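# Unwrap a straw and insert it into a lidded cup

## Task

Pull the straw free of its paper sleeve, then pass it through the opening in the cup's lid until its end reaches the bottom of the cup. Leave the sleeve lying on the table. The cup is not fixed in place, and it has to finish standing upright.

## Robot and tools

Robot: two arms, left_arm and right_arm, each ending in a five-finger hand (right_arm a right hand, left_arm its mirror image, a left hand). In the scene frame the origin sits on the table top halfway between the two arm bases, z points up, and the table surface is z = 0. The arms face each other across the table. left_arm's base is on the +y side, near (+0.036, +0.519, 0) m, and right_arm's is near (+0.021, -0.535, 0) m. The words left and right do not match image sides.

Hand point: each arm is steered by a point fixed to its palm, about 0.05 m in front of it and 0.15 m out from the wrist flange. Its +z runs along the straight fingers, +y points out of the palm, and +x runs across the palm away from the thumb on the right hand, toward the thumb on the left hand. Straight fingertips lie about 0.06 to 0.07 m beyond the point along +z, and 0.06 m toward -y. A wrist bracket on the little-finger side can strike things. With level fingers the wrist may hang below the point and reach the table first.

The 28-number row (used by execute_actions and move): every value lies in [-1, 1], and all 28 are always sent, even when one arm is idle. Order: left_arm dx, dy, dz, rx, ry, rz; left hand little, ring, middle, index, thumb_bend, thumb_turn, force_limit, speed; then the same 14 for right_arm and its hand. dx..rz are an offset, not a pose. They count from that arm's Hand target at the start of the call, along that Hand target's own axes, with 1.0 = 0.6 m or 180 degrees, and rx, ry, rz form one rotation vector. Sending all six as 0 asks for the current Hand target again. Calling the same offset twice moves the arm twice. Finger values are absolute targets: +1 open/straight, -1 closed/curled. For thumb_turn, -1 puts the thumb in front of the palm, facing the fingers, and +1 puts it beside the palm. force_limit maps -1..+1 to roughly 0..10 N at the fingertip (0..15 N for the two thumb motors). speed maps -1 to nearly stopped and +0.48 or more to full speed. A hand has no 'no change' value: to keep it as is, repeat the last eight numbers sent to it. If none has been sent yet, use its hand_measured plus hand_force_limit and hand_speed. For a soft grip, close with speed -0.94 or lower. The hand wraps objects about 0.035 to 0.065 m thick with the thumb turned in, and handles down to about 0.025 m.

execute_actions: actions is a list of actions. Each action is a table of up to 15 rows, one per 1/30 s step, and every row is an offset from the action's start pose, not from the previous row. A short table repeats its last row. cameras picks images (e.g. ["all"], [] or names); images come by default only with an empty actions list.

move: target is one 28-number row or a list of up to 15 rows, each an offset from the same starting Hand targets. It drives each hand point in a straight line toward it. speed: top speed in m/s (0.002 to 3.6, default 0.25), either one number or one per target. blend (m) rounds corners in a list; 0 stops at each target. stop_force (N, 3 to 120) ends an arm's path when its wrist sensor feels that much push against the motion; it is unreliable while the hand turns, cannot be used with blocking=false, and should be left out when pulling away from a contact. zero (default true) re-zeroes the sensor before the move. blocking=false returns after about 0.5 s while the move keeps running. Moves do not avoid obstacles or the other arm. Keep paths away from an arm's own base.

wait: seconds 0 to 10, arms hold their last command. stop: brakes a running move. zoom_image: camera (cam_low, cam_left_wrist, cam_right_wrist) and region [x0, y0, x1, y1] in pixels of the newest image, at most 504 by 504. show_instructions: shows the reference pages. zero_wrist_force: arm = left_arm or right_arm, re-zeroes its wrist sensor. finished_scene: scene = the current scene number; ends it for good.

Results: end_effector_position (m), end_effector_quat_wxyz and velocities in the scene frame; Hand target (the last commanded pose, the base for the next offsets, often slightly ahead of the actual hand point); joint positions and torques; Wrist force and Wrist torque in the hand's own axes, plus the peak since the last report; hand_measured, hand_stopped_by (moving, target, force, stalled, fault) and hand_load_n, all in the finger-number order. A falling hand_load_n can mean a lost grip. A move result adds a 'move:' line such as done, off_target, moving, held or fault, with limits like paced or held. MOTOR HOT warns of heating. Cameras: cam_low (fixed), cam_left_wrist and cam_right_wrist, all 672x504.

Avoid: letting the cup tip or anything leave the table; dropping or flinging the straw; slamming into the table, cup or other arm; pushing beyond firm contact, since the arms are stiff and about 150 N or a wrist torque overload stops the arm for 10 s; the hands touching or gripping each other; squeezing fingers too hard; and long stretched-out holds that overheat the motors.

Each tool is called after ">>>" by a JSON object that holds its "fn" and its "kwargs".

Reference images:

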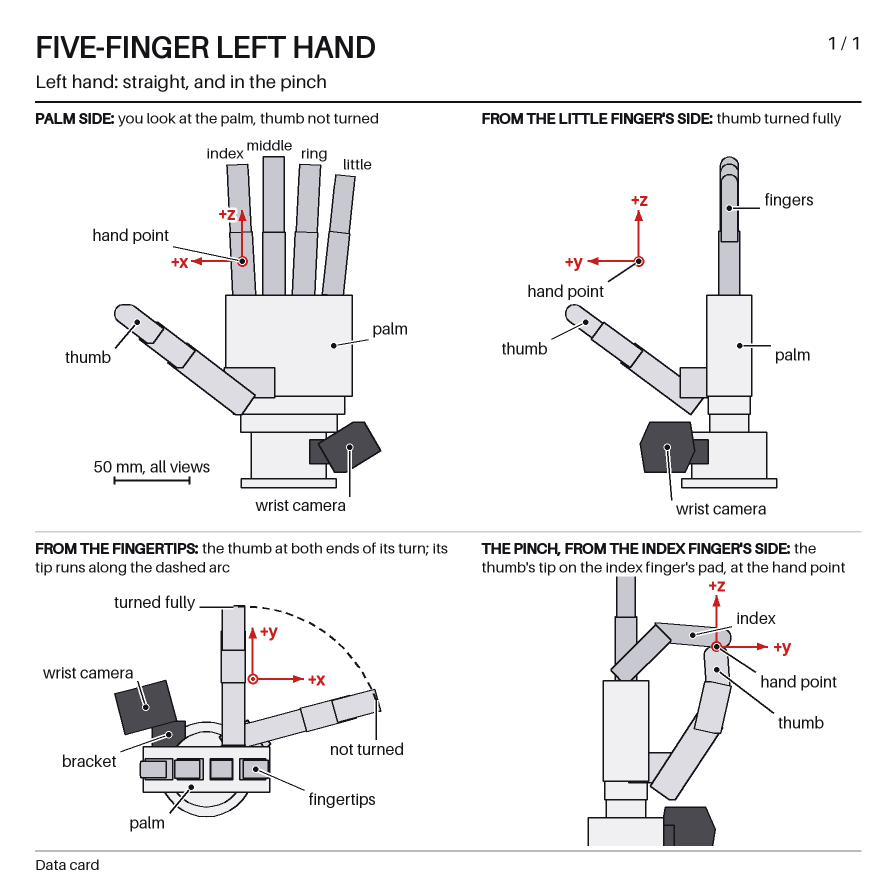

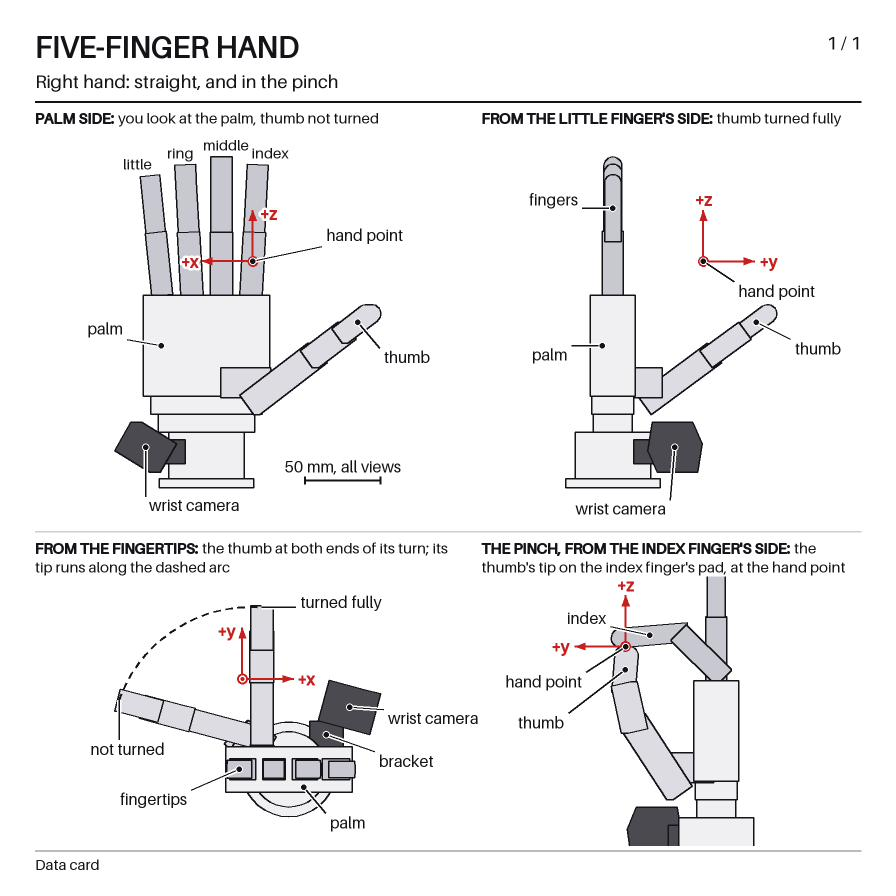

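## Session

>>> {"fn": "execute_actions", "kwargs": {"actions": []}}

Scene clock: 0.00 s.
left_arm: end_effector_position=(+0.4338, +0.5780, +0.1976) hand_measured=(+1.000, +1.000, +1.000, +1.000, +1.000, +1.000) hand_load_n=(+0.0, +0.0, +0.0, +0.0, +0.0, +0.0) hand_stopped_by=(target, target, target, target, target, target) hand_force_limit=0.00 hand_speed=-0.80 end_effector_quat_wxyz=(+0.037, +0.979, -0.202, +0.022) | right_arm: end_effector_position=(+0.2952, -0.1399, +0.1880) hand_measured=(+1.000, +1.000, +1.000, +1.000, +1.000, +1.000) hand_load_n=(+0.0, +0.0, +0.0, +0.0, +0.0, +0.0) hand_stopped_by=(target, target, target, target, target, target) hand_force_limit=0.00 hand_speed=-0.80 end_effector_quat_wxyz=(+0.695, -0.523, +0.460, -0.178)
Joint positions: left_arm=[5.392 -1.861 -1.623 1.882 -1.49 2.669] | right_arm=[-1.006 -1.851 2.545 -0.724 1.486 -2.668]
Joint velocities: within noise
Joint torques (N m): no reading
Wrist force (N): no reading
Wrist torque (N m): no reading
Wrist force, peak (N): no reading
Hand target: left_arm +0.4338, +0.5780, +0.1976; +0.037, +0.979, -0.202, +0.022 | right_arm +0.2952, -0.1399, +0.1880; +0.695, -0.523, +0.460, -0.178
camera_calibration:
cam_left_wrist: T_world_to_cam=[[0.598115, 0.800187, -0.0442662, -0.71215], [0.709581, -0.503098, 0.493343, -0.10202], [0.372496, -0.326486, -0.868708, 0.312461], [0, 0, 0, 1]] pos_world=[0.381949, 0.62054, 0.290244]
cam_right_wrist: T_world_to_cam=[[-0.140385, 0.224194, -0.96438, 0.257207], [-0.852188, 0.468509, 0.232969, 0.28538], [0.504051, 0.854539, 0.125284, 0.0607142], [0, 0, 0, 1]] pos_world=[0.248702, -0.24325, 0.173954]

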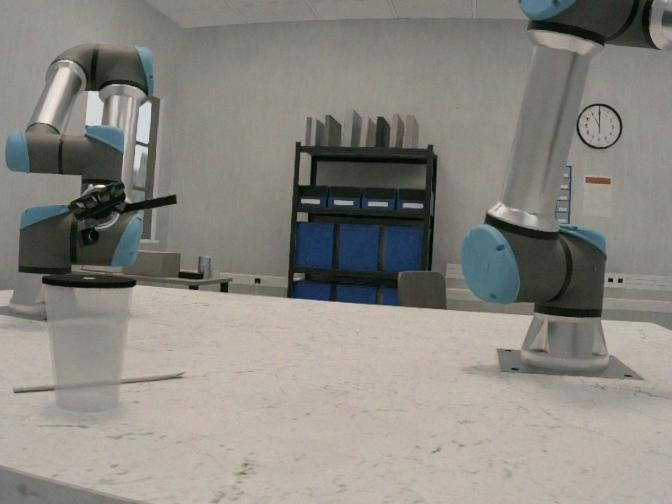

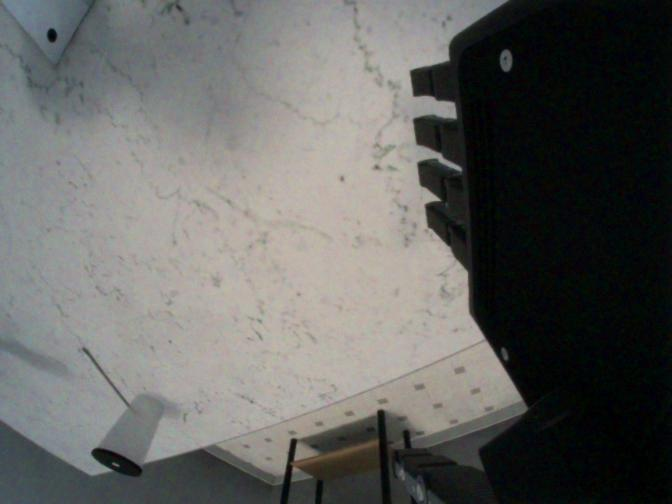

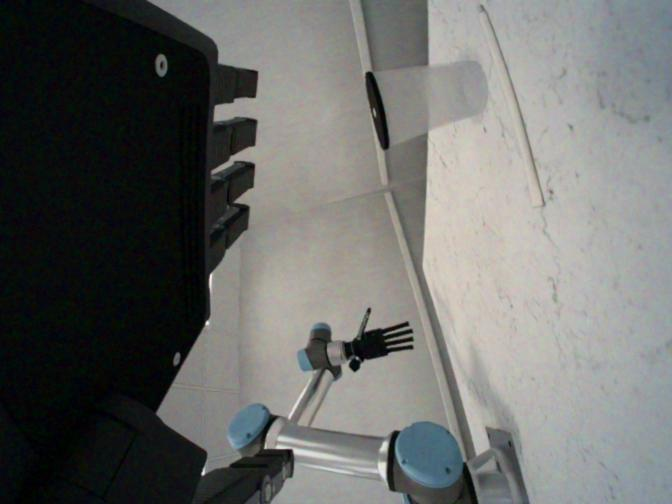

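>>> {"fn": "zoom_image", "kwargs": {"camera": "cam_right_wrist", "region": [470, 0, 570, 75]}}

>>> {"fn": "zoom_image", "kwargs": {"camera": "cam_right_wrist", "region": [490, 140, 590, 215]}}

>>> {"fn": "zoom_image", "kwargs": {"camera": "cam_low", "region": [0, 260, 200, 420]}}

Scaled by 5.040 from the camera's 672x504 image, which has a finer 960x720 frame.

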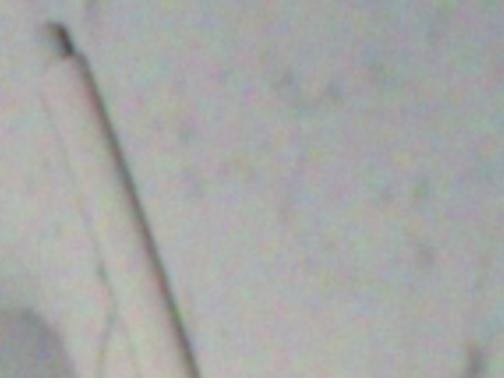

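Scaled by 5.040 from the camera's 672x504 image, which has a finer 960x720 frame.

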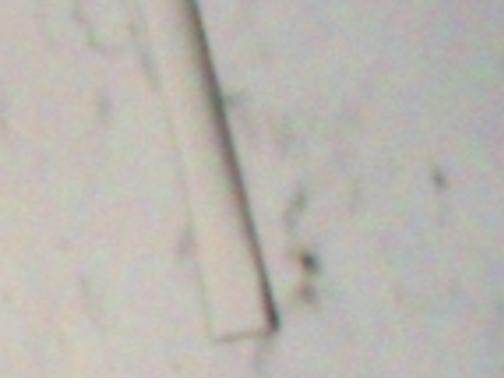

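Scaled by 2.520 from the camera's 672x504 image, which has a finer 960x720 frame.

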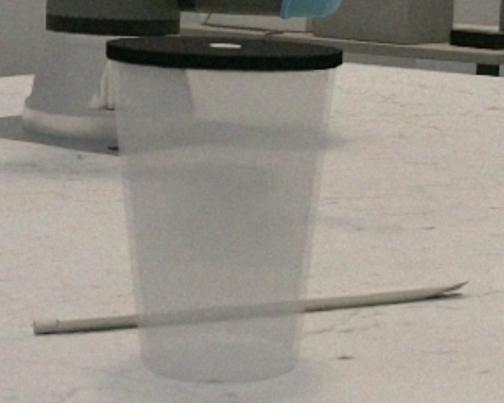

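>>> {"fn": "move", "kwargs": {"target": [0.3357,0.4795,-0.2887,0.069,0.388,0.786,-1,-1,1,0.15,0.5,-1,0,-0.2,-0.006,0.0092,0.3027,-0.217,-0.0757,-0.178,-1,-1,1,-0.05,0.5,-1,0,-0.2], "speed": 0.25, "cameras": ["all"]}}

Scene clock: 45.43 s.
left_arm: end_effector_position=(+0.4999, +0.2495, +0.4001) hand_measured=(-1.000, -1.000, +1.000, +0.150, +0.500, -1.000) hand_load_n=(+0.0, +0.0, +0.0, +0.0, +0.0, +0.0) hand_stopped_by=(target, target, target, target, target, target) hand_force_limit=0.00 hand_speed=-0.20 end_effector_quat_wxyz=(+0.000, +0.001, -0.879, +0.476) end_effector_velocity=(+0.000, +0.001, +0.000) end_effector_angular_velocity=(+0.001, -0.002, -0.002) | right_arm: end_effector_position=(+0.4420, -0.0329, +0.1900) hand_measured=(-1.000, -1.000, +1.000, -0.050, +0.500, -1.000) hand_load_n=(+0.0, +0.0, +0.0, +0.0, +0.0, +0.0) hand_stopped_by=(target, target, target, target, target, target) hand_force_limit=0.00 hand_speed=-0.20 end_effector_quat_wxyz=(+0.457, -0.843, +0.251, -0.136)
Joint positions: left_arm=[4.784 -2.044 -1.011 1.361 -0.583 4.859] | right_arm=[-1.031 -1.214 1.481 0.373 1.154 -3.434]
Joint velocities: left_arm=[0.001 0.001 -0.002 -0.002 -0.001 0.005] | right_arm=[within noise]
Joint torques (N m): left_arm=[0.61 40.69 15.5 -3.9 -0.97 1.76] | right_arm=[-5.34 -36.18 -15.44 0.8 -1.49 0.89]
Wrist force (N): left_arm=[0.2 -0.1 -0.3] | right_arm=[-1.0 0.5 0.3]
Wrist torque (N m): left_arm=[0.09 -0.04 -0.03] | right_arm=[0.20 0.11 0.01]
Wrist force, peak (N): left_arm=[0.0 -0.9 0.0] | right_arm=[-1.3 0.8 0.3]
Hand target: left_arm +0.4999, +0.2495, +0.4001; +0.000, -0.001, +0.879, -0.476 | right_arm +0.4421, -0.0329, +0.1900; -0.457, +0.843, -0.251, +0.136
Off the commanded pose: left_arm 0.000 m, 0 deg | right_arm 0.000 m, 0 deg.
move: done
camera_calibration:
cam_left_wrist: T_world_to_cam=[[-0.230375, -0.527813, 0.817521, -0.079162], [-0.878186, 0.474668, 0.0589872, 0.309374], [-0.419185, -0.704347, -0.572869, 0.728178], [0, 0, 0, 1]] pos_world=[0.558692, 0.324258, 0.463619]
cam_right_wrist: T_world_to_cam=[[-0.131256, -0.571002, -0.810388, 0.196397], [-0.990925, 0.0994656, 0.0904137, 0.436191], [0.0289793, 0.814901, -0.578876, 0.237447], [0, 0, 0, 1]] pos_world=[0.45113, -0.124739, 0.257172]

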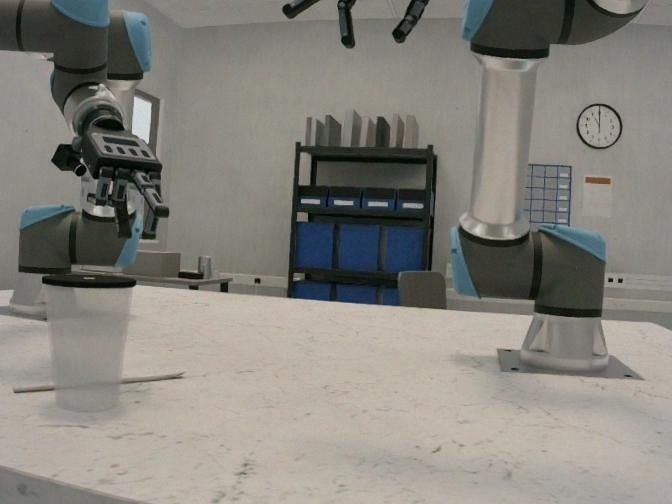

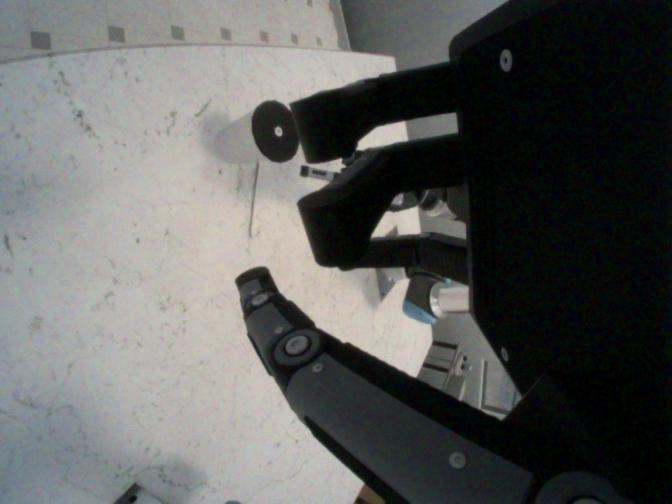

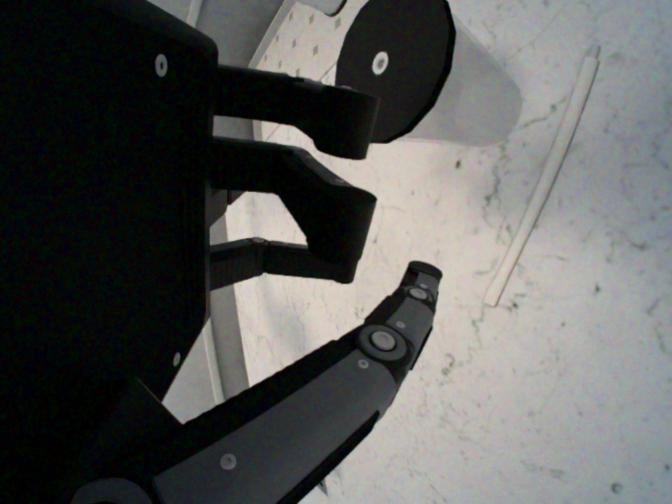

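>>> {"fn": "move", "kwargs": {"target": [[0,0,0,0,0,0,-1,-1,1,0.15,0.5,-1,0,-0.2,-0.0407,-0.0095,0.0147,0,0,0,-1,-1,1,-0.05,0.5,-1,0,-0.2],[0,0,0,0,0,0,-1,-1,1,0.15,0.5,-1,0,-0.2,-0.0407,0.1303,0.1055,0,0,0,-1,-1,1,-0.05,0.5,-1,0,-0.2]], "speed": 0.12, "blend": [0.01,0], "cameras": ["cam_right_wrist","cam_low"]}}

Scene clock: 68.80 s.
left_arm: end_effector_position=(+0.4999, +0.2495, +0.4001) hand_measured=(-1.000, -1.000, +1.000, +0.150, +0.500, -1.000) hand_load_n=(+0.0, +0.0, +0.0, +0.0, +0.0, +0.0) hand_stopped_by=(target, target, target, target, target, target) hand_force_limit=0.00 hand_speed=-0.20 end_effector_quat_wxyz=(+0.000, +0.001, -0.879, +0.476) | right_arm: end_effector_position=(+0.4272, -0.0110, +0.0900) hand_measured=(-1.000, -1.000, +1.000, -0.050, +0.500, -1.000) hand_load_n=(+0.0, +0.0, +0.0, +0.0, +0.0, +0.0) hand_stopped_by=(target, target, target, target, target, target) hand_force_limit=0.00 hand_speed=-0.20 end_effector_quat_wxyz=(+0.457, -0.843, +0.251, -0.136)
Joint positions: left_arm=[4.784 -2.044 -1.011 1.361 -0.583 4.859] | right_arm=[-0.975 -1.117 1.613 0.131 1.199 -3.398]
Joint torques (N m): left_arm=[-5.86 43.84 20.56 -2.2 -0.77 -0.8] | right_arm=[6.3 -37.12 -25.14 -1.23 -1.9 1.91]
Wrist force (N): left_arm=[0.2 0.1 0.0] | right_arm=[-0.4 0.2 0.5]
Wrist torque (N m): left_arm=[0.10 -0.05 -0.04] | right_arm=[0.16 0.00 0.12]
Wrist force, peak (N): left_arm=[0.4 -0.3 -0.7] | right_arm=[-0.3 1.6 1.0]
Hand target: left_arm +0.4999, +0.2495, +0.4001; +0.000, -0.001, +0.879, -0.476 | right_arm +0.4272, -0.0109, +0.0900; -0.457, +0.843, -0.251, +0.136
Off the commanded pose: left_arm 0.000 m, 0 deg | right_arm 0.000 m, 0 deg.
move: done
camera_calibration:
cam_right_wrist: T_world_to_cam=[[-0.131516, -0.571179, -0.810221, 0.125976], [-0.990896, 0.0994711, 0.0907191, 0.42823], [0.0287768, 0.814776, -0.579061, 0.16225], [0, 0, 0, 1]] pos_world=[0.43623, -0.102839, 0.157172]
Images, in order (width x height): cam_low 672x504, cam_right_wrist 672x504.

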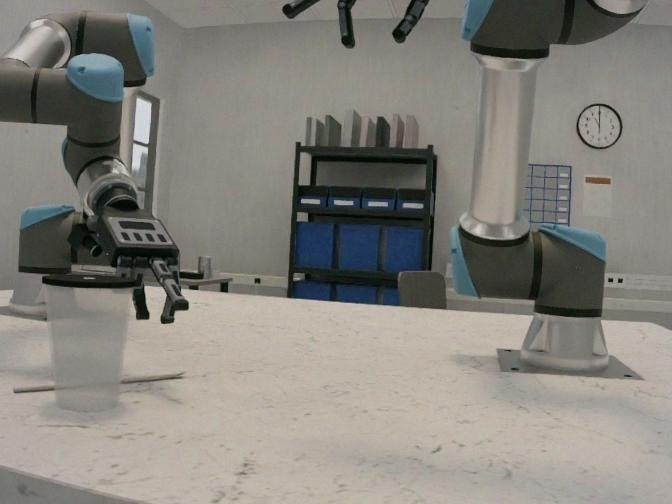

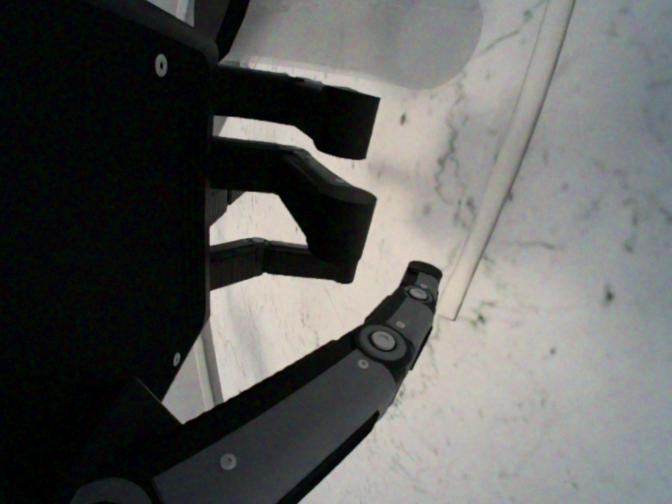

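>>> {"fn": "move", "kwargs": {"target": [0,0,0,0,0,0,-1,-1,1,0.15,0.5,-1,0,-0.2,-0.0045,0.0937,0.0594,0,0,0,-1,-1,1,-0.05,0.5,-1,0,-0.2], "speed": 0.05, "stop_force": 5}}

>>> {"fn": "move", "kwargs": {"target": [0,0,0,0,0,0,-1,-1,1,0.15,0.5,-1,0,-0.2,0,0.0119,0.0077,0,0,0,-1,-1,1,-0.05,0.5,-1,0,-0.2], "speed": 0.01, "stop_force": 4, "cameras": ["cam_right_wrist"]}}

>>> {"fn": "zoom_image", "kwargs": {"camera": "cam_right_wrist", "region": [300, 180, 540, 360]}}

Scene clock: 79.97 s.
left_arm: end_effector_position=(+0.4999, +0.2495, +0.4001) hand_measured=(-1.000, -1.000, +1.000, +0.150, +0.500, -1.000) hand_load_n=(+0.0, +0.0, -0.5, +0.0, +0.0, +0.0) hand_stopped_by=(target, target, target, target, target, target) hand_force_limit=0.00 hand_speed=-0.20 end_effector_quat_wxyz=(+0.000, +0.001, -0.879, +0.476) | right_arm: end_effector_position=(+0.4245, -0.0101, +0.0234) hand_measured=(-1.000, -1.000, +1.000, -0.050, +0.500, -1.000) hand_load_n=(+0.0, +0.0, -0.5, +0.0, +0.0, +0.0) hand_stopped_by=(target, target, target, target, target, target) hand_force_limit=0.00 hand_speed=-0.20 end_effector_quat_wxyz=(+0.457, -0.843, +0.251, -0.136)
Joint positions: left_arm=[4.784 -2.044 -1.011 1.361 -0.583 4.859] | right_arm=[-0.97 -1.035 1.683 -0.022 1.203 -3.395]
Joint torques (N m): left_arm=[-5.87 42.26 8.97 -2.36 -0.52 -1.36] | right_arm=[-1.42 -48.24 -26.12 -1.16 -0.68 0.61]
Wrist force (N): left_arm=[-0.2 0.2 -0.5] | right_arm=[-0.7 0.9 0.3]
Wrist torque (N m): left_arm=[0.14 0.00 -0.06] | right_arm=[0.25 0.05 0.00]
Wrist force, peak (N): left_arm=[0.2 -0.5 -0.5] | right_arm=[-0.7 1.3 0.5]
Hand target: left_arm +0.4999, +0.2495, +0.4001; +0.000, -0.001, +0.879, -0.476 | right_arm +0.4245, -0.0101, +0.0234; -0.457, +0.843, -0.251, +0.136
Off the commanded pose: left_arm 0.000 m, 0 deg | right_arm 0.000 m, 0 deg.
move: done

Scene clock: 81.73 s.
left_arm: end_effector_position=(+0.4999, +0.2495, +0.4001) hand_measured=(-1.000, -1.000, +1.000, +0.150, +0.500, -1.000) hand_load_n=(+0.0, +0.0, +0.0, +0.0, +0.0, +0.0) hand_stopped_by=(target, target, target, target, target, target) hand_force_limit=0.00 hand_speed=-0.20 end_effector_quat_wxyz=(+0.000, +0.001, -0.879, +0.476) | right_arm: end_effector_position=(+0.4245, -0.0102, +0.0170) hand_measured=(-1.000, -1.000, +1.000, -0.050, +0.500, -1.000) hand_load_n=(+0.0, +0.0, +0.0, +0.0, +0.0, +0.5) hand_stopped_by=(target, target, target, target, target, target) hand_force_limit=0.00 hand_speed=-0.20 end_effector_quat_wxyz=(+0.457, -0.843, +0.251, -0.136)
Joint positions: left_arm=[4.784 -2.044 -1.011 1.361 -0.583 4.859] | right_arm=[-0.971 -1.026 1.688 -0.037 1.203 -3.395]
Joint torques (N m): left_arm=[-6.35 41.42 9.31 -2.29 -0.4 -1.2] | right_arm=[-2.76 -46.98 -26.95 1.58 -1.63 -1.01]
Wrist force (N): left_arm=[0.3 0.1 0.0] | right_arm=[-1.1 -1.9 -2.6]
Wrist torque (N m): left_arm=[0.10 -0.05 -0.04] | right_arm=[0.05 0.12 -0.05]
Wrist force, peak (N): left_arm=[0.0 -0.3 -0.6] | right_arm=[-1.0 -7.9 -8.5]
Hand target: left_arm +0.4999, +0.2495, +0.4001; +0.000, -0.001, +0.879, -0.476 | right_arm +0.4245, -0.0102, +0.0170; -0.457, +0.843, -0.251, +0.136 (not the last commanded pose)
Off the commanded pose: left_arm 0.000 m, 0 deg | right_arm 0.002 m, 0 deg.
move: contact (right_arm)
camera_calibration:
cam_right_wrist: T_world_to_cam=[[-0.131352, -0.57107, -0.810324, 0.066799], [-0.990915, 0.0994455, 0.0905416, 0.432127], [0.0288774, 0.814855, -0.578945, 0.119301], [0, 0, 0, 1]] pos_world=[0.43353, -0.102039, 0.0840722]
Images, in order (width x height): cam_right_wrist 672x504.

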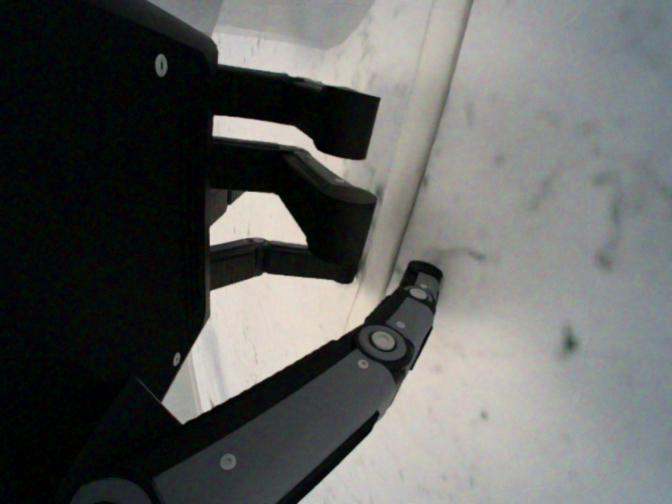

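Scaled by 2.100 from the camera's 672x504 image, which has a finer 960x720 frame.

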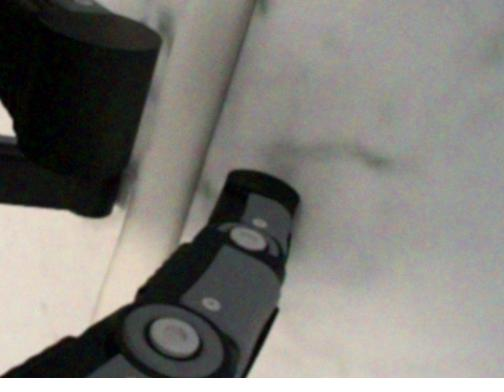

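>>> {"fn": "execute_actions", "kwargs": {"actions": [[[0,0,0,0,0,0,-1,-1,1,0.15,0.5,-1,0,-0.2,0,0.0014,0.0009,0,0,0,-1,-1,1,-0.09,0.46,-1,0.5,-0.9]],[[0,0,0,0,0,0,-1,-1,1,0.15,0.5,-1,0,-0.2,0,0.0014,0.0009,0,0,0,-1,-1,1,-0.13,0.42,-1,0.5,-0.9]],[[0,0,0,0,0,0,-1,-1,1,0.15,0.5,-1,0,-0.2,0,0.0014,0.0009,0,0,0,-1,-1,1,-0.17,0.38,-1,0.5,-0.9]],[[0,0,0,0,0,0,-1,-1,1,0.15,0.5,-1,0,-0.2,0,0.0014,0.0009,0,0,0,-1,-1,1,-0.21,0.34,-1,0.5,-0.9]],[[0,0,0,0,0,0,-1,-1,1,0.15,0.5,-1,0,-0.2,0,0.0014,0.0009,0,0,0,-1,-1,1,-0.25,0.30,-1,0.5,-0.9]]]}}

>>> {"fn": "execute_actions", "kwargs": {"actions": [[[0,0,0,0,0,0,-1,-1,1,0.15,0.5,-1,0,-0.2,0,0.0003,0.0002,0,0,0,-1,-1,1,-0.7,0.30,-1,0.5,-0.94]],[[0,0,0,0,0,0,-1,-1,1,0.15,0.5,-1,0,-0.2,0,0.0003,0.0002,0,0,0,-1,-1,1,-0.7,0.30,-1,0.5,-0.94]]], "cameras": ["cam_right_wrist"]}}

>>> {"fn": "zoom_image", "kwargs": {"camera": "cam_right_wrist", "region": [300, 180, 540, 360]}}

Scene clock: 90.03 s.
left_arm: end_effector_position=(+0.4999, +0.2495, +0.4001) hand_measured=(-1.000, -1.000, +1.000, +0.150, +0.500, -1.000) hand_load_n=(+0.0, +0.0, +0.0, +0.0, +0.0, +0.0) hand_stopped_by=(target, target, target, target, target, target) hand_force_limit=0.00 hand_speed=-0.20 end_effector_quat_wxyz=(+0.000, +0.001, -0.879, +0.476) | right_arm: end_effector_position=(+0.4244, -0.0102, +0.0119) hand_measured=(-1.000, -1.000, +1.000, -0.250, +0.304, -1.000) hand_load_n=(+0.0, +0.0, +0.0, +3.5, +4.0, -1.5) hand_stopped_by=(target, target, target, target, target, target) hand_force_limit=0.50 hand_speed=-0.90 end_effector_quat_wxyz=(+0.457, -0.843, +0.251, -0.136)
Joint positions: left_arm=[4.784 -2.044 -1.011 1.361 -0.583 4.859] | right_arm=[-0.971 -1.018 1.692 -0.048 1.203 -3.395]
Joint torques (N m): left_arm=[-5.7 38.46 8.96 -2.3 -0.25 -1.28] | right_arm=[-4.84 -42 -6.54 1.61 2.2 -1.21]
Wrist force (N): left_arm=[0.0 -0.3 -0.1] | right_arm=[-0.6 -6.9 -8.2]
Wrist torque (N m): left_arm=[0.05 -0.02 -0.05] | right_arm=[-0.17 0.11 -0.07]
Wrist force, peak (N): left_arm=[0.4 0.0 -0.8] | right_arm=[-0.9 -21.1 -22.3]
Hand target: left_arm +0.4999, +0.2495, +0.4001; +0.000, -0.001, +0.879, -0.476 | right_arm +0.4244, -0.0102, +0.0120; -0.457, +0.843, -0.251, +0.136
Off the commanded pose: left_arm 0.000 m, 0 deg | right_arm 0.000 m, 0 deg.

Scene clock: 91.23 s.
left_arm: end_effector_position=(+0.4999, +0.2495, +0.4001) hand_measured=(-1.000, -1.000, +1.000, +0.150, +0.500, -1.000) hand_load_n=(+0.0, +0.5, +0.0, +0.0, +0.0, +0.0) hand_stopped_by=(target, target, target, target, target, target) hand_force_limit=0.00 hand_speed=-0.20 end_effector_quat_wxyz=(+0.000, +0.001, -0.879, +0.476) | right_arm: end_effector_position=(+0.4244, -0.0102, +0.0115) hand_measured=(-1.000, -1.000, +1.000, -0.264, +0.304, -1.000) hand_load_n=(+0.0, +0.0, +0.0, +7.5, +4.0, -2.0) hand_stopped_by=(target, target, target, force, target, target) hand_force_limit=0.50 hand_speed=-0.94 end_effector_quat_wxyz=(+0.457, -0.843, +0.251, -0.136)
Joint positions: left_arm=[4.784 -2.044 -1.011 1.361 -0.583 4.859] | right_arm=[-0.971 -1.018 1.692 -0.049 1.203 -3.395]
Joint torques (N m): left_arm=[-5.93 38.32 9.29 -2.34 0.14 -1.25] | right_arm=[-2.95 -24.19 1.29 0.51 2.05 -1.11]
Wrist force (N): left_arm=[0.1 -0.2 -0.3] | right_arm=[-2.8 -15.2 -14.6]
Wrist torque (N m): left_arm=[0.08 -0.03 -0.04] | right_arm=[-0.64 0.24 -0.18]
Wrist force, peak (N): left_arm=[0.0 -0.2 -0.6] | right_arm=[-3.1 -15.1 -14.7]
Hand target: left_arm +0.4999, +0.2495, +0.4001; +0.000, -0.001, +0.879, -0.476 | right_arm +0.4244, -0.0102, +0.0115; -0.457, +0.843, -0.251, +0.136
Off the commanded pose: left_arm 0.000 m, 0 deg | right_arm 0.000 m, 0 deg.
camera_calibration:
cam_right_wrist: T_world_to_cam=[[-0.13135, -0.571004, -0.810371, 0.0624331], [-0.990915, 0.099438, 0.0905477, 0.432614], [0.0288786, 0.814903, -0.578878, 0.116174], [0, 0, 0, 1]] pos_world=[0.43353, -0.102039, 0.0786723]
Images, in order (width x height): cam_right_wrist 672x504.

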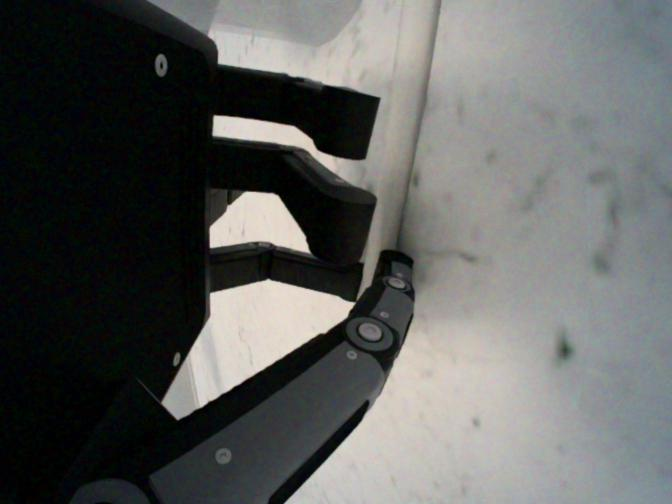

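Scaled by 2.100 from the camera's 672x504 image, which has a finer 960x720 frame.

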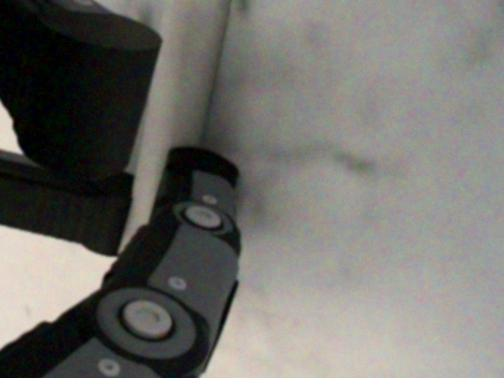

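>>> {"fn": "move", "kwargs": {"target": [0,0,0,0,0,0,-1,-1,1,0.15,0.5,-1,0,-0.2,0,-0.035,-0.0227,0,0,0,-1,-1,1,-0.7,0.30,-1,0.5,-0.94], "speed": 0.03, "cameras": ["cam_right_wrist"]}}

Scene clock: 94.90 s.
left_arm: end_effector_position=(+0.4999, +0.2495, +0.4001) hand_measured=(-1.000, -1.000, +1.000, +0.150, +0.500, -1.000) hand_load_n=(+0.0, +0.0, +0.0, +0.0, +0.0, -0.5) hand_stopped_by=(target, target, target, target, target, target) hand_force_limit=0.00 hand_speed=-0.20 end_effector_quat_wxyz=(+0.000, +0.001, -0.879, +0.476) | right_arm: end_effector_position=(+0.4246, -0.0101, +0.0368) hand_measured=(-1.000, -1.000, +1.000, -0.264, +0.304, -1.000) hand_load_n=(+0.0, +0.0, +0.0, +5.0, +6.0, -2.5) hand_stopped_by=(target, target, target, force, target, target) hand_force_limit=0.50 hand_speed=-0.94 end_effector_quat_wxyz=(+0.457, -0.843, +0.251, -0.136) end_effector_velocity=(+0.002, +0.001, +0.000) end_effector_angular_velocity=(+0.003, -0.004, +0.000)
Joint positions: left_arm=[4.784 -2.044 -1.011 1.361 -0.583 4.859] | right_arm=[-0.971 -1.054 1.672 0.007 1.203 -3.395]
Joint velocities: left_arm=[within noise] | right_arm=[0 0.003 -0.001 -0.007 0 0.001]
Joint torques (N m): left_arm=[-6.97 38.03 9.26 -2.13 0.16 -1.24] | right_arm=[7.47 -33.07 -8.32 -2 -0.81 1.31]
Wrist force (N): left_arm=[0.1 -0.4 -0.2] | right_arm=[-0.6 0.7 0.3]
Wrist torque (N m): left_arm=[0.04 -0.03 -0.03] | right_arm=[0.22 0.03 0.00]
Wrist force, peak (N): left_arm=[0.0 -0.5 -0.6] | right_arm=[-3.0 -15.3 -15.1]
Hand target: left_arm +0.4999, +0.2495, +0.4001; +0.000, -0.001, +0.879, -0.476 | right_arm +0.4245, -0.0101, +0.0366; -0.457, +0.843, -0.251, +0.136
Off the commanded pose: left_arm 0.000 m, 0 deg | right_arm 0.000 m, 0 deg.
move: done
camera_calibration:
cam_right_wrist: T_world_to_cam=[[-0.131255, -0.570956, -0.810421, 0.0828936], [-0.990925, 0.0994583, 0.0904194, 0.430441], [0.0289776, 0.814934, -0.578829, 0.130633], [0, 0, 0, 1]] pos_world=[0.43363, -0.101939, 0.103872]
Images, in order (width x height): cam_right_wrist 672x504.

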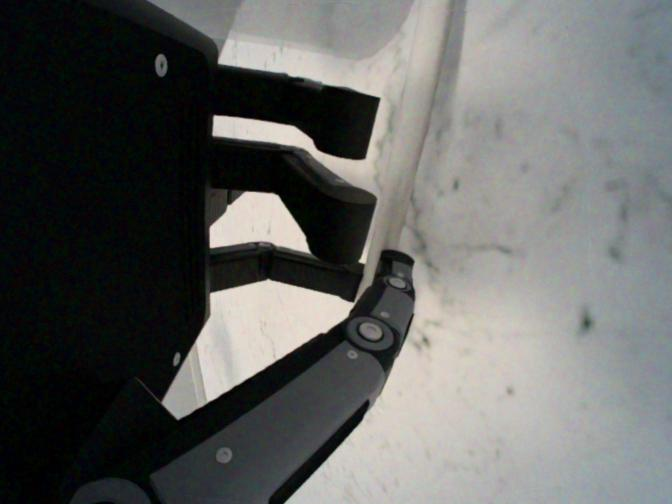

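>>> {"fn": "execute_actions", "kwargs": {"actions": [[[0,0,0,0,0,0,-1,-1,1,0.15,0.5,-1,0,-0.2,0,0,0,0,0,0,-1,-1,-0.1,-0.7,0.30,-1,0.5,-0.2]],[[0,0,0,0,0,0,-1,-1,1,0.15,0.5,-1,0,-0.2,0,0,0,0,0,0,-1,-1,-0.1,-0.7,0.30,-1,0.5,-0.2]],[[0,0,0,0,0,0,-1,-1,1,0.15,0.5,-1,0,-0.2,0,0,0,0,0,0,-1,-1,-0.1,-0.7,0.30,-1,0.5,-0.2]],[[0,0,0,0,0,0,-1,-1,1,0.15,0.5,-1,0,-0.2,0,0,0,0,0,0,-1,-1,-0.6,-0.7,0.30,-1,-0.2,-0.95]]]}}

>>> {"fn": "wait", "kwargs": {"seconds": 1, "cameras": ["cam_right_wrist","cam_low"]}}

Scene clock: 100.97 s.
left_arm: end_effector_position=(+0.4999, +0.2495, +0.4001) hand_measured=(-1.000, -1.000, +1.000, +0.150, +0.500, -1.000) hand_load_n=(+0.0, +0.0, +0.0, +0.0, +0.0, +0.0) hand_stopped_by=(target, target, target, target, target, target) hand_force_limit=0.00 hand_speed=-0.20 end_effector_quat_wxyz=(+0.000, +0.001, -0.879, +0.476) | right_arm: end_effector_position=(+0.4245, -0.0101, +0.0366) hand_measured=(-1.000, -1.000, -0.202, -0.264, +0.304, -1.000) hand_load_n=(+0.5, +0.0, +4.0, +6.0, +10.5, +1.5) hand_stopped_by=(target, target, force, force, target, target) hand_force_limit=-0.20 hand_speed=-0.95 end_effector_quat_wxyz=(+0.457, -0.843, +0.251, -0.136)
Joint positions: left_arm=[4.784 -2.044 -1.011 1.361 -0.583 4.859] | right_arm=[-0.971 -1.053 1.672 0.007 1.203 -3.395]
Joint torques (N m): left_arm=[-5.53 35.66 9.08 -2.16 0.52 -1.2] | right_arm=[7.59 -34.69 -10.29 1.66 -1.54 -1.36]
Wrist force (N): left_arm=[0.0 0.0 -0.3] | right_arm=[-0.7 1.0 0.1]
Wrist torque (N m): left_arm=[0.10 -0.01 -0.05] | right_arm=[0.28 0.06 0.00]
Wrist force, peak (N): left_arm=[0.1 -0.1 -0.7] | right_arm=[-0.8 1.0 0.5]
Hand target: left_arm +0.4999, +0.2495, +0.4001; +0.000, -0.001, +0.879, -0.476 | right_arm +0.4245, -0.0101, +0.0366; -0.457, +0.843, -0.251, +0.136
Off the commanded pose: left_arm 0.000 m, 0 deg | right_arm 0.000 m, 0 deg.

Scene clock: 101.97 s.
left_arm: end_effector_position=(+0.4999, +0.2495, +0.4001) hand_measured=(-1.000, -1.000, +1.000, +0.150, +0.500, -1.000) hand_load_n=(+0.0, +0.5, +0.0, +0.0, -0.5, +0.0) hand_stopped_by=(target, target, target, target, target, target) hand_force_limit=0.00 hand_speed=-0.20 end_effector_quat_wxyz=(+0.000, +0.001, -0.879, +0.476) | right_arm: end_effector_position=(+0.4245, -0.0101, +0.0366) hand_measured=(-1.000, -1.000, -0.202, -0.264, +0.304, -1.000) hand_load_n=(+0.0, +0.5, +4.0, +6.0, +10.0, +1.5) hand_stopped_by=(target, target, force, force, target, target) hand_force_limit=-0.20 hand_speed=-0.95 end_effector_quat_wxyz=(+0.457, -0.843, +0.251, -0.136)
Joint positions: left_arm=[4.784 -2.044 -1.011 1.361 -0.583 4.859] | right_arm=[-0.971 -1.053 1.672 0.007 1.203 -3.395]
Joint torques (N m): left_arm=[-6.1 34.6 8.95 -2.17 0.63 -1.28] | right_arm=[8.07 -36.51 -13.92 1.8 -1.36 -1.34]
Wrist force (N): left_arm=[0.1 0.0 0.0] | right_arm=[-0.5 0.7 0.6]
Wrist torque (N m): left_arm=[0.08 -0.03 -0.05] | right_arm=[0.20 0.01 0.00]
Wrist force, peak (N): left_arm=[0.6 0.2 -0.2] | right_arm=[-0.8 0.9 0.4]
Hand target: left_arm +0.4999, +0.2495, +0.4001; +0.000, -0.001, +0.879, -0.476 | right_arm +0.4245, -0.0101, +0.0366; -0.457, +0.843, -0.251, +0.136
Off the commanded pose: left_arm 0.000 m, 0 deg | right_arm 0.000 m, 0 deg.
wait: 1.00 s; at rest by 0.17 s
camera_calibration:
cam_right_wrist: T_world_to_cam=[[-0.131351, -0.571081, -0.810317, 0.0826793], [-0.990918, 0.0993643, 0.0905984, 0.430339], [0.0287775, 0.814858, -0.578946, 0.130692], [0, 0, 0, 1]] pos_world=[0.43353, -0.102039, 0.103672]
Images, in order (width x height): cam_low 672x504, cam_right_wrist 672x504.

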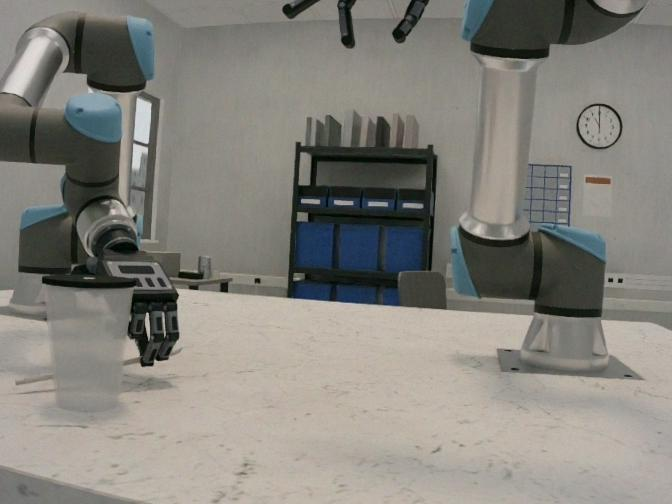

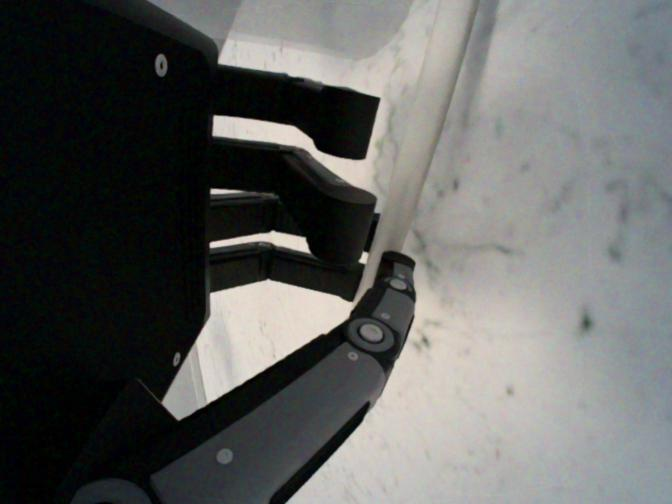

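>>> {"fn": "move", "kwargs": {"target": [[0,0,0,0,0,0,-1,-1,1,0.15,0.5,-1,0,-0.2,-0.0008,-0.3145,-0.3118,0,0,0,-1,-1,-0.6,-0.7,0.30,-1,-0.2,-0.95],[0,0,0,0,0,0,-1,-1,1,0.15,0.5,-1,0,-0.2,-0.3068,-0.4237,-0.2767,0,-0.1547,-0.1005,-1,-1,-0.6,-0.7,0.30,-1,-0.2,-0.95]], "speed": 0.12, "blend": [0.02,0], "cameras": ["all"]}}

Scene clock: 115.20 s.
left_arm: end_effector_position=(+0.4999, +0.2495, +0.4001) hand_measured=(-1.000, -1.000, +1.000, +0.150, +0.500, -1.000) hand_load_n=(+0.0, +0.0, +0.0, +0.0, +0.0, +0.0) hand_stopped_by=(target, target, target, target, target, target) hand_force_limit=0.00 hand_speed=-0.20 end_effector_quat_wxyz=(+0.000, +0.001, -0.879, +0.476) | right_arm: end_effector_position=(+0.2703, +0.0903, +0.3403) hand_measured=(-1.000, -1.000, -0.202, -0.264, +0.304, -1.000) hand_load_n=(+0.0, +0.5, +4.0, +6.0, +10.0, +1.5) hand_stopped_by=(target, target, force, force, target, target) hand_force_limit=-0.20 hand_speed=-0.95 end_effector_quat_wxyz=(-0.477, +0.879, +0.000, -0.001)
Joint positions: left_arm=[4.784 -2.044 -1.011 1.361 -0.583 4.859] | right_arm=[-0.763 -1.101 0.953 0.909 0.914 -3.666]
Joint torques (N m): left_arm=[-5.82 32.61 8.3 -2.2 1.03 -1.27] | right_arm=[-1.35 -37.87 -19.31 0.64 0.57 1.4]
Wrist force (N): left_arm=[0.2 0.0 -0.2] | right_arm=[-1.0 0.4 1.2]
Wrist torque (N m): left_arm=[0.09 -0.04 -0.04] | right_arm=[0.16 0.05 0.03]
Wrist force, peak (N): left_arm=[0.1 -0.3 -0.7] | right_arm=[-0.6 1.8 1.3]
Hand target: left_arm +0.4999, +0.2495, +0.4001; +0.000, -0.001, +0.879, -0.476 | right_arm +0.2703, +0.0903, +0.3403; -0.477, +0.879, +0.000, -0.001
Off the commanded pose: left_arm 0.000 m, 0 deg | right_arm 0.000 m, 0 deg.
move: done
camera_calibration:
cam_left_wrist: T_world_to_cam=[[-0.23057, -0.527832, 0.817454, -0.0790153], [-0.878132, 0.474781, 0.0588818, 0.309356], [-0.419191, -0.704256, -0.572976, 0.728202], [0, 0, 0, 1]] pos_world=[0.558693, 0.324258, 0.463619]
cam_right_wrist: T_world_to_cam=[[0.202144, -0.549285, -0.810817, 0.27394], [-0.883457, -0.459574, 0.0910824, 0.261397], [-0.42266, 0.69791, -0.578169, 0.361429], [0, 0, 0, 1]] pos_world=[0.32832, 0.0183577, 0.407274]

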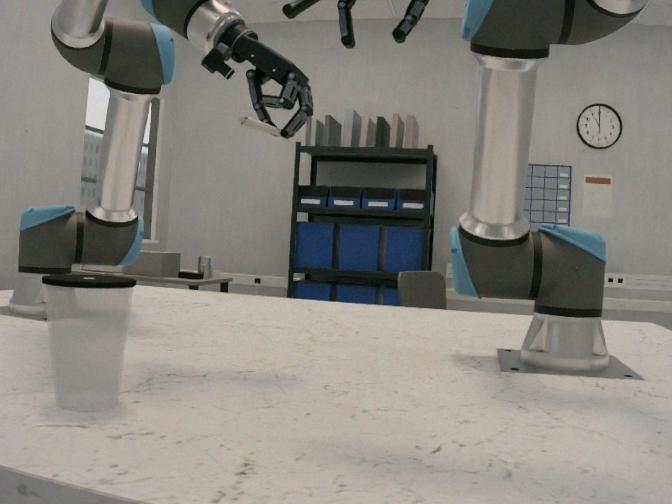

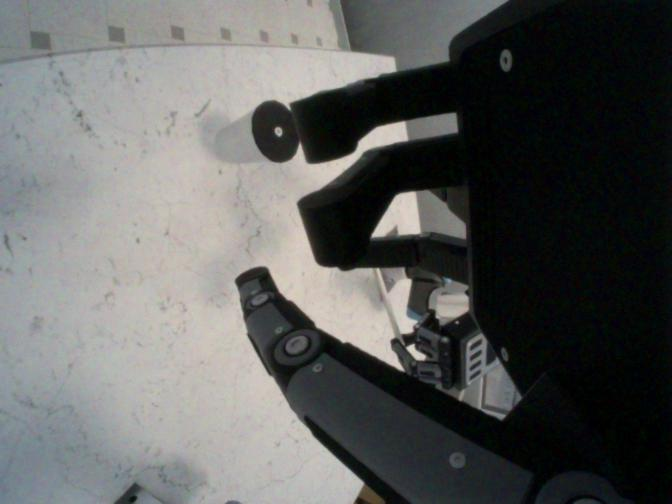

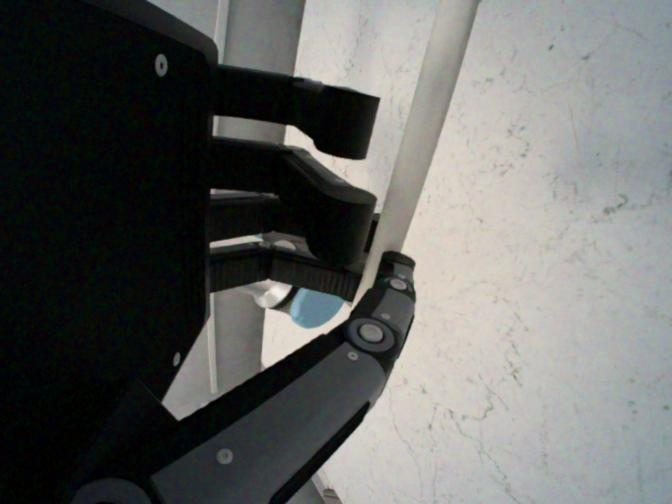

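>>> {"fn": "move", "kwargs": {"target": [0.0967,-0.2183,0.0759,0,0,0,-1,-1,1,0.15,0.5,-1,0,-0.2,0,0,0,0,0,0,-1,-1,-0.6,-0.7,0.30,-1,-0.2,-0.95], "speed": 0.15, "cameras": ["cam_left_wrist","cam_low"]}}

>>> {"fn": "zoom_image", "kwargs": {"camera": "cam_left_wrist", "region": [180, 170, 340, 290]}}

Scene clock: 125.47 s.
left_arm: end_effector_position=(+0.4422, +0.1398, +0.4849) hand_measured=(-1.000, -1.000, +1.000, +0.150, +0.500, -1.000) hand_load_n=(+0.0, +0.0, +0.0, +0.0, +0.0, +0.0) hand_stopped_by=(target, target, target, target, target, target) hand_force_limit=0.00 hand_speed=-0.20 end_effector_quat_wxyz=(+0.000, +0.001, -0.879, +0.476) | right_arm: end_effector_position=(+0.2703, +0.0903, +0.3403) hand_measured=(-1.000, -1.000, -0.202, -0.264, +0.304, -1.000) hand_load_n=(+0.0, +0.0, +4.0, +6.0, +10.0, +1.5) hand_stopped_by=(target, target, force, force, target, target) hand_force_limit=-0.20 hand_speed=-0.95 end_effector_quat_wxyz=(-0.477, +0.879, +0.000, -0.001)
Joint positions: left_arm=[4.548 -2.063 -0.664 1.389 -0.596 4.432] | right_arm=[-0.763 -1.101 0.953 0.909 0.914 -3.666]
Joint torques (N m): left_arm=[-6.08 43.93 24.98 -0.9 3.36 -1.63] | right_arm=[-2.54 -40.3 -23.94 0.53 -1.97 -0.37]
Wrist force (N): left_arm=[0.2 -0.1 -0.3] | right_arm=[-0.9 0.9 1.0]
Wrist torque (N m): left_arm=[0.06 -0.06 -0.08] | right_arm=[0.24 0.04 0.05]
Wrist force, peak (N): left_arm=[1.2 -1.5 0.1] | right_arm=[-0.8 0.6 1.6]
Hand target: left_arm +0.4421, +0.1397, +0.4850; +0.000, -0.001, +0.879, -0.476 | right_arm +0.2703, +0.0903, +0.3403; -0.477, +0.879, +0.000, -0.001
Off the commanded pose: left_arm 0.000 m, 0 deg | right_arm 0.000 m, 0 deg.
move: done
camera_calibration:
cam_left_wrist: T_world_to_cam=[[-0.230358, -0.527954, 0.817435, -0.219612], [-0.878095, 0.474808, 0.0592097, 0.305573], [-0.419385, -0.704147, -0.57297, 0.675416], [0, 0, 0, 1]] pos_world=[0.500992, 0.214558, 0.548419]
Images, in order (width x height): cam_low 672x504, cam_left_wrist 672x504.

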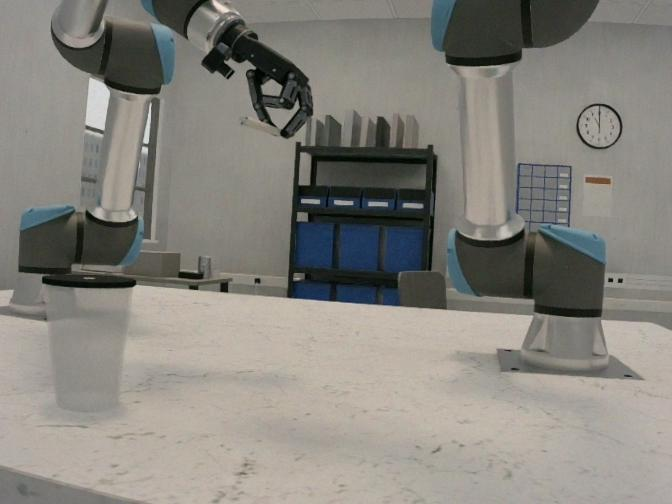

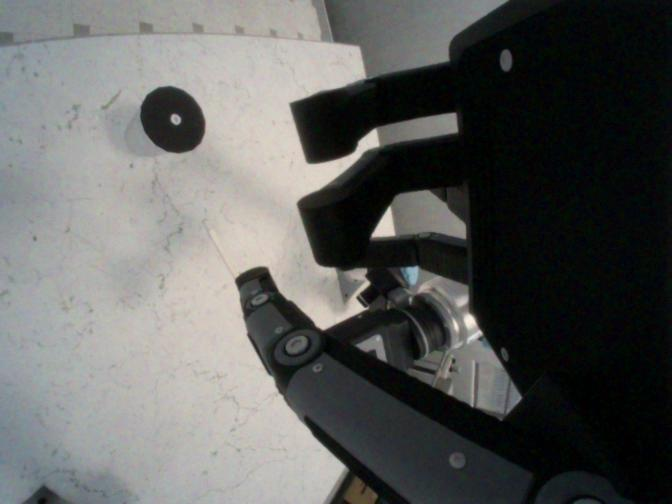

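Scaled by 3.150 from the camera's 672x504 image, which has a finer 960x720 frame.

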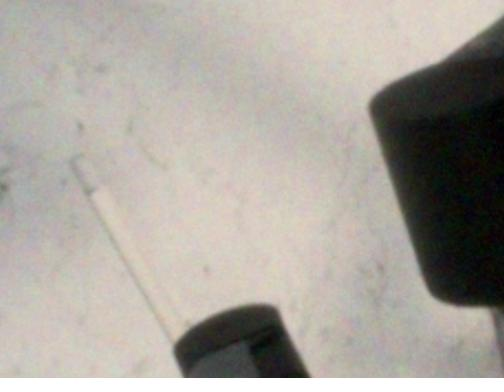

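>>> {"fn": "move", "kwargs": {"target": [0.0833,0.1003,0.0507,0,0,0,-1,-1,1,0.15,0.5,-1,0,-0.2,0,0,0,0,0,0,-1,-1,-0.6,-0.7,0.30,-1,-0.2,-0.95], "speed": 0.12, "cameras": ["cam_left_wrist"]}}

>>> {"fn": "zoom_image", "kwargs": {"camera": "cam_left_wrist", "region": [180, 90, 300, 260]}}

Scene clock: 140.97 s.
left_arm: end_effector_position=(+0.3921, +0.1470, +0.4181) hand_measured=(-1.000, -1.000, +1.000, +0.150, +0.500, -1.000) hand_load_n=(+0.0, +0.5, +0.0, +0.0, +0.0, +0.0) hand_stopped_by=(target, target, target, target, target, target) hand_force_limit=0.00 hand_speed=-0.20 end_effector_quat_wxyz=(+0.000, +0.001, -0.879, +0.476) | right_arm: end_effector_position=(+0.2703, +0.0903, +0.3403) hand_measured=(-1.000, -1.000, -0.202, -0.264, +0.304, -1.000) hand_load_n=(+0.0, +0.0, +4.0, +6.0, +10.0, +1.5) hand_stopped_by=(target, target, force, force, target, target) hand_force_limit=-0.20 hand_speed=-0.95 end_effector_quat_wxyz=(-0.477, +0.879, +0.000, -0.001)
Joint positions: left_arm=[4.546 -1.861 -1.131 1.656 -0.596 4.43] | right_arm=[-0.763 -1.101 0.953 0.909 0.914 -3.666]
Joint torques (N m): left_arm=[7.13 34.78 7.04 -1.27 1.07 0.69] | right_arm=[-1.23 -47.57 -6.46 -0.66 -1.47 1.77]
Wrist force (N): left_arm=[0.0 0.0 -0.3] | right_arm=[-0.7 0.7 0.9]
Wrist torque (N m): left_arm=[0.10 -0.01 -0.04] | right_arm=[0.22 0.02 0.06]
Wrist force, peak (N): left_arm=[0.1 -1.0 -0.8] | right_arm=[-0.9 0.6 1.5]
Hand target: left_arm +0.3921, +0.1470, +0.4180; +0.000, -0.001, +0.879, -0.476 | right_arm +0.2703, +0.0903, +0.3403; -0.477, +0.879, +0.000, -0.001
Off the commanded pose: left_arm 0.000 m, 0 deg | right_arm 0.000 m, 0 deg.
move: done
camera_calibration:
cam_left_wrist: T_world_to_cam=[[-0.230454, -0.527797, 0.817509, -0.172774], [-0.878112, 0.474803, 0.0590027, 0.262226], [-0.419297, -0.704267, -0.572886, 0.621147], [0, 0, 0, 1]] pos_world=[0.450893, 0.221758, 0.481619]
Images, in order (width x height): cam_left_wrist 672x504.

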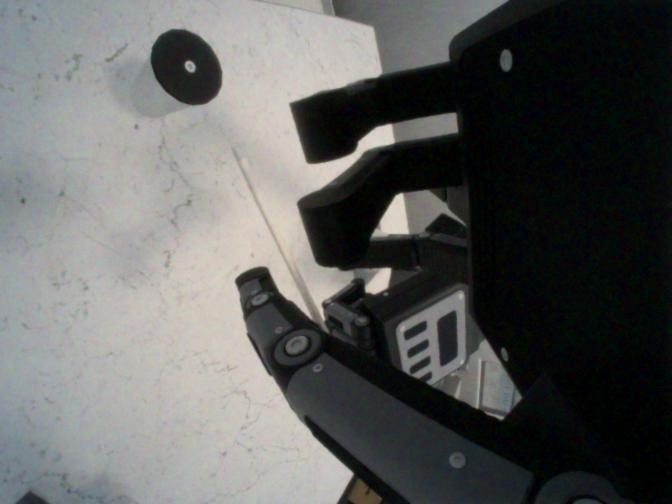

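Scaled by 2.965 from the camera's 672x504 image, which has a finer 960x720 frame.

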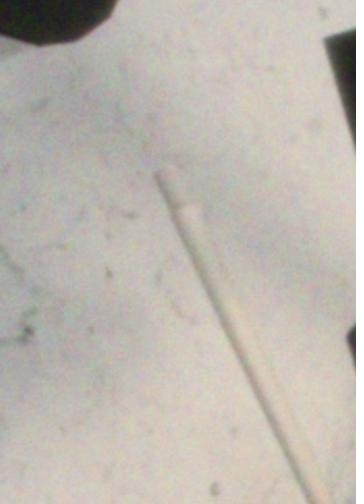

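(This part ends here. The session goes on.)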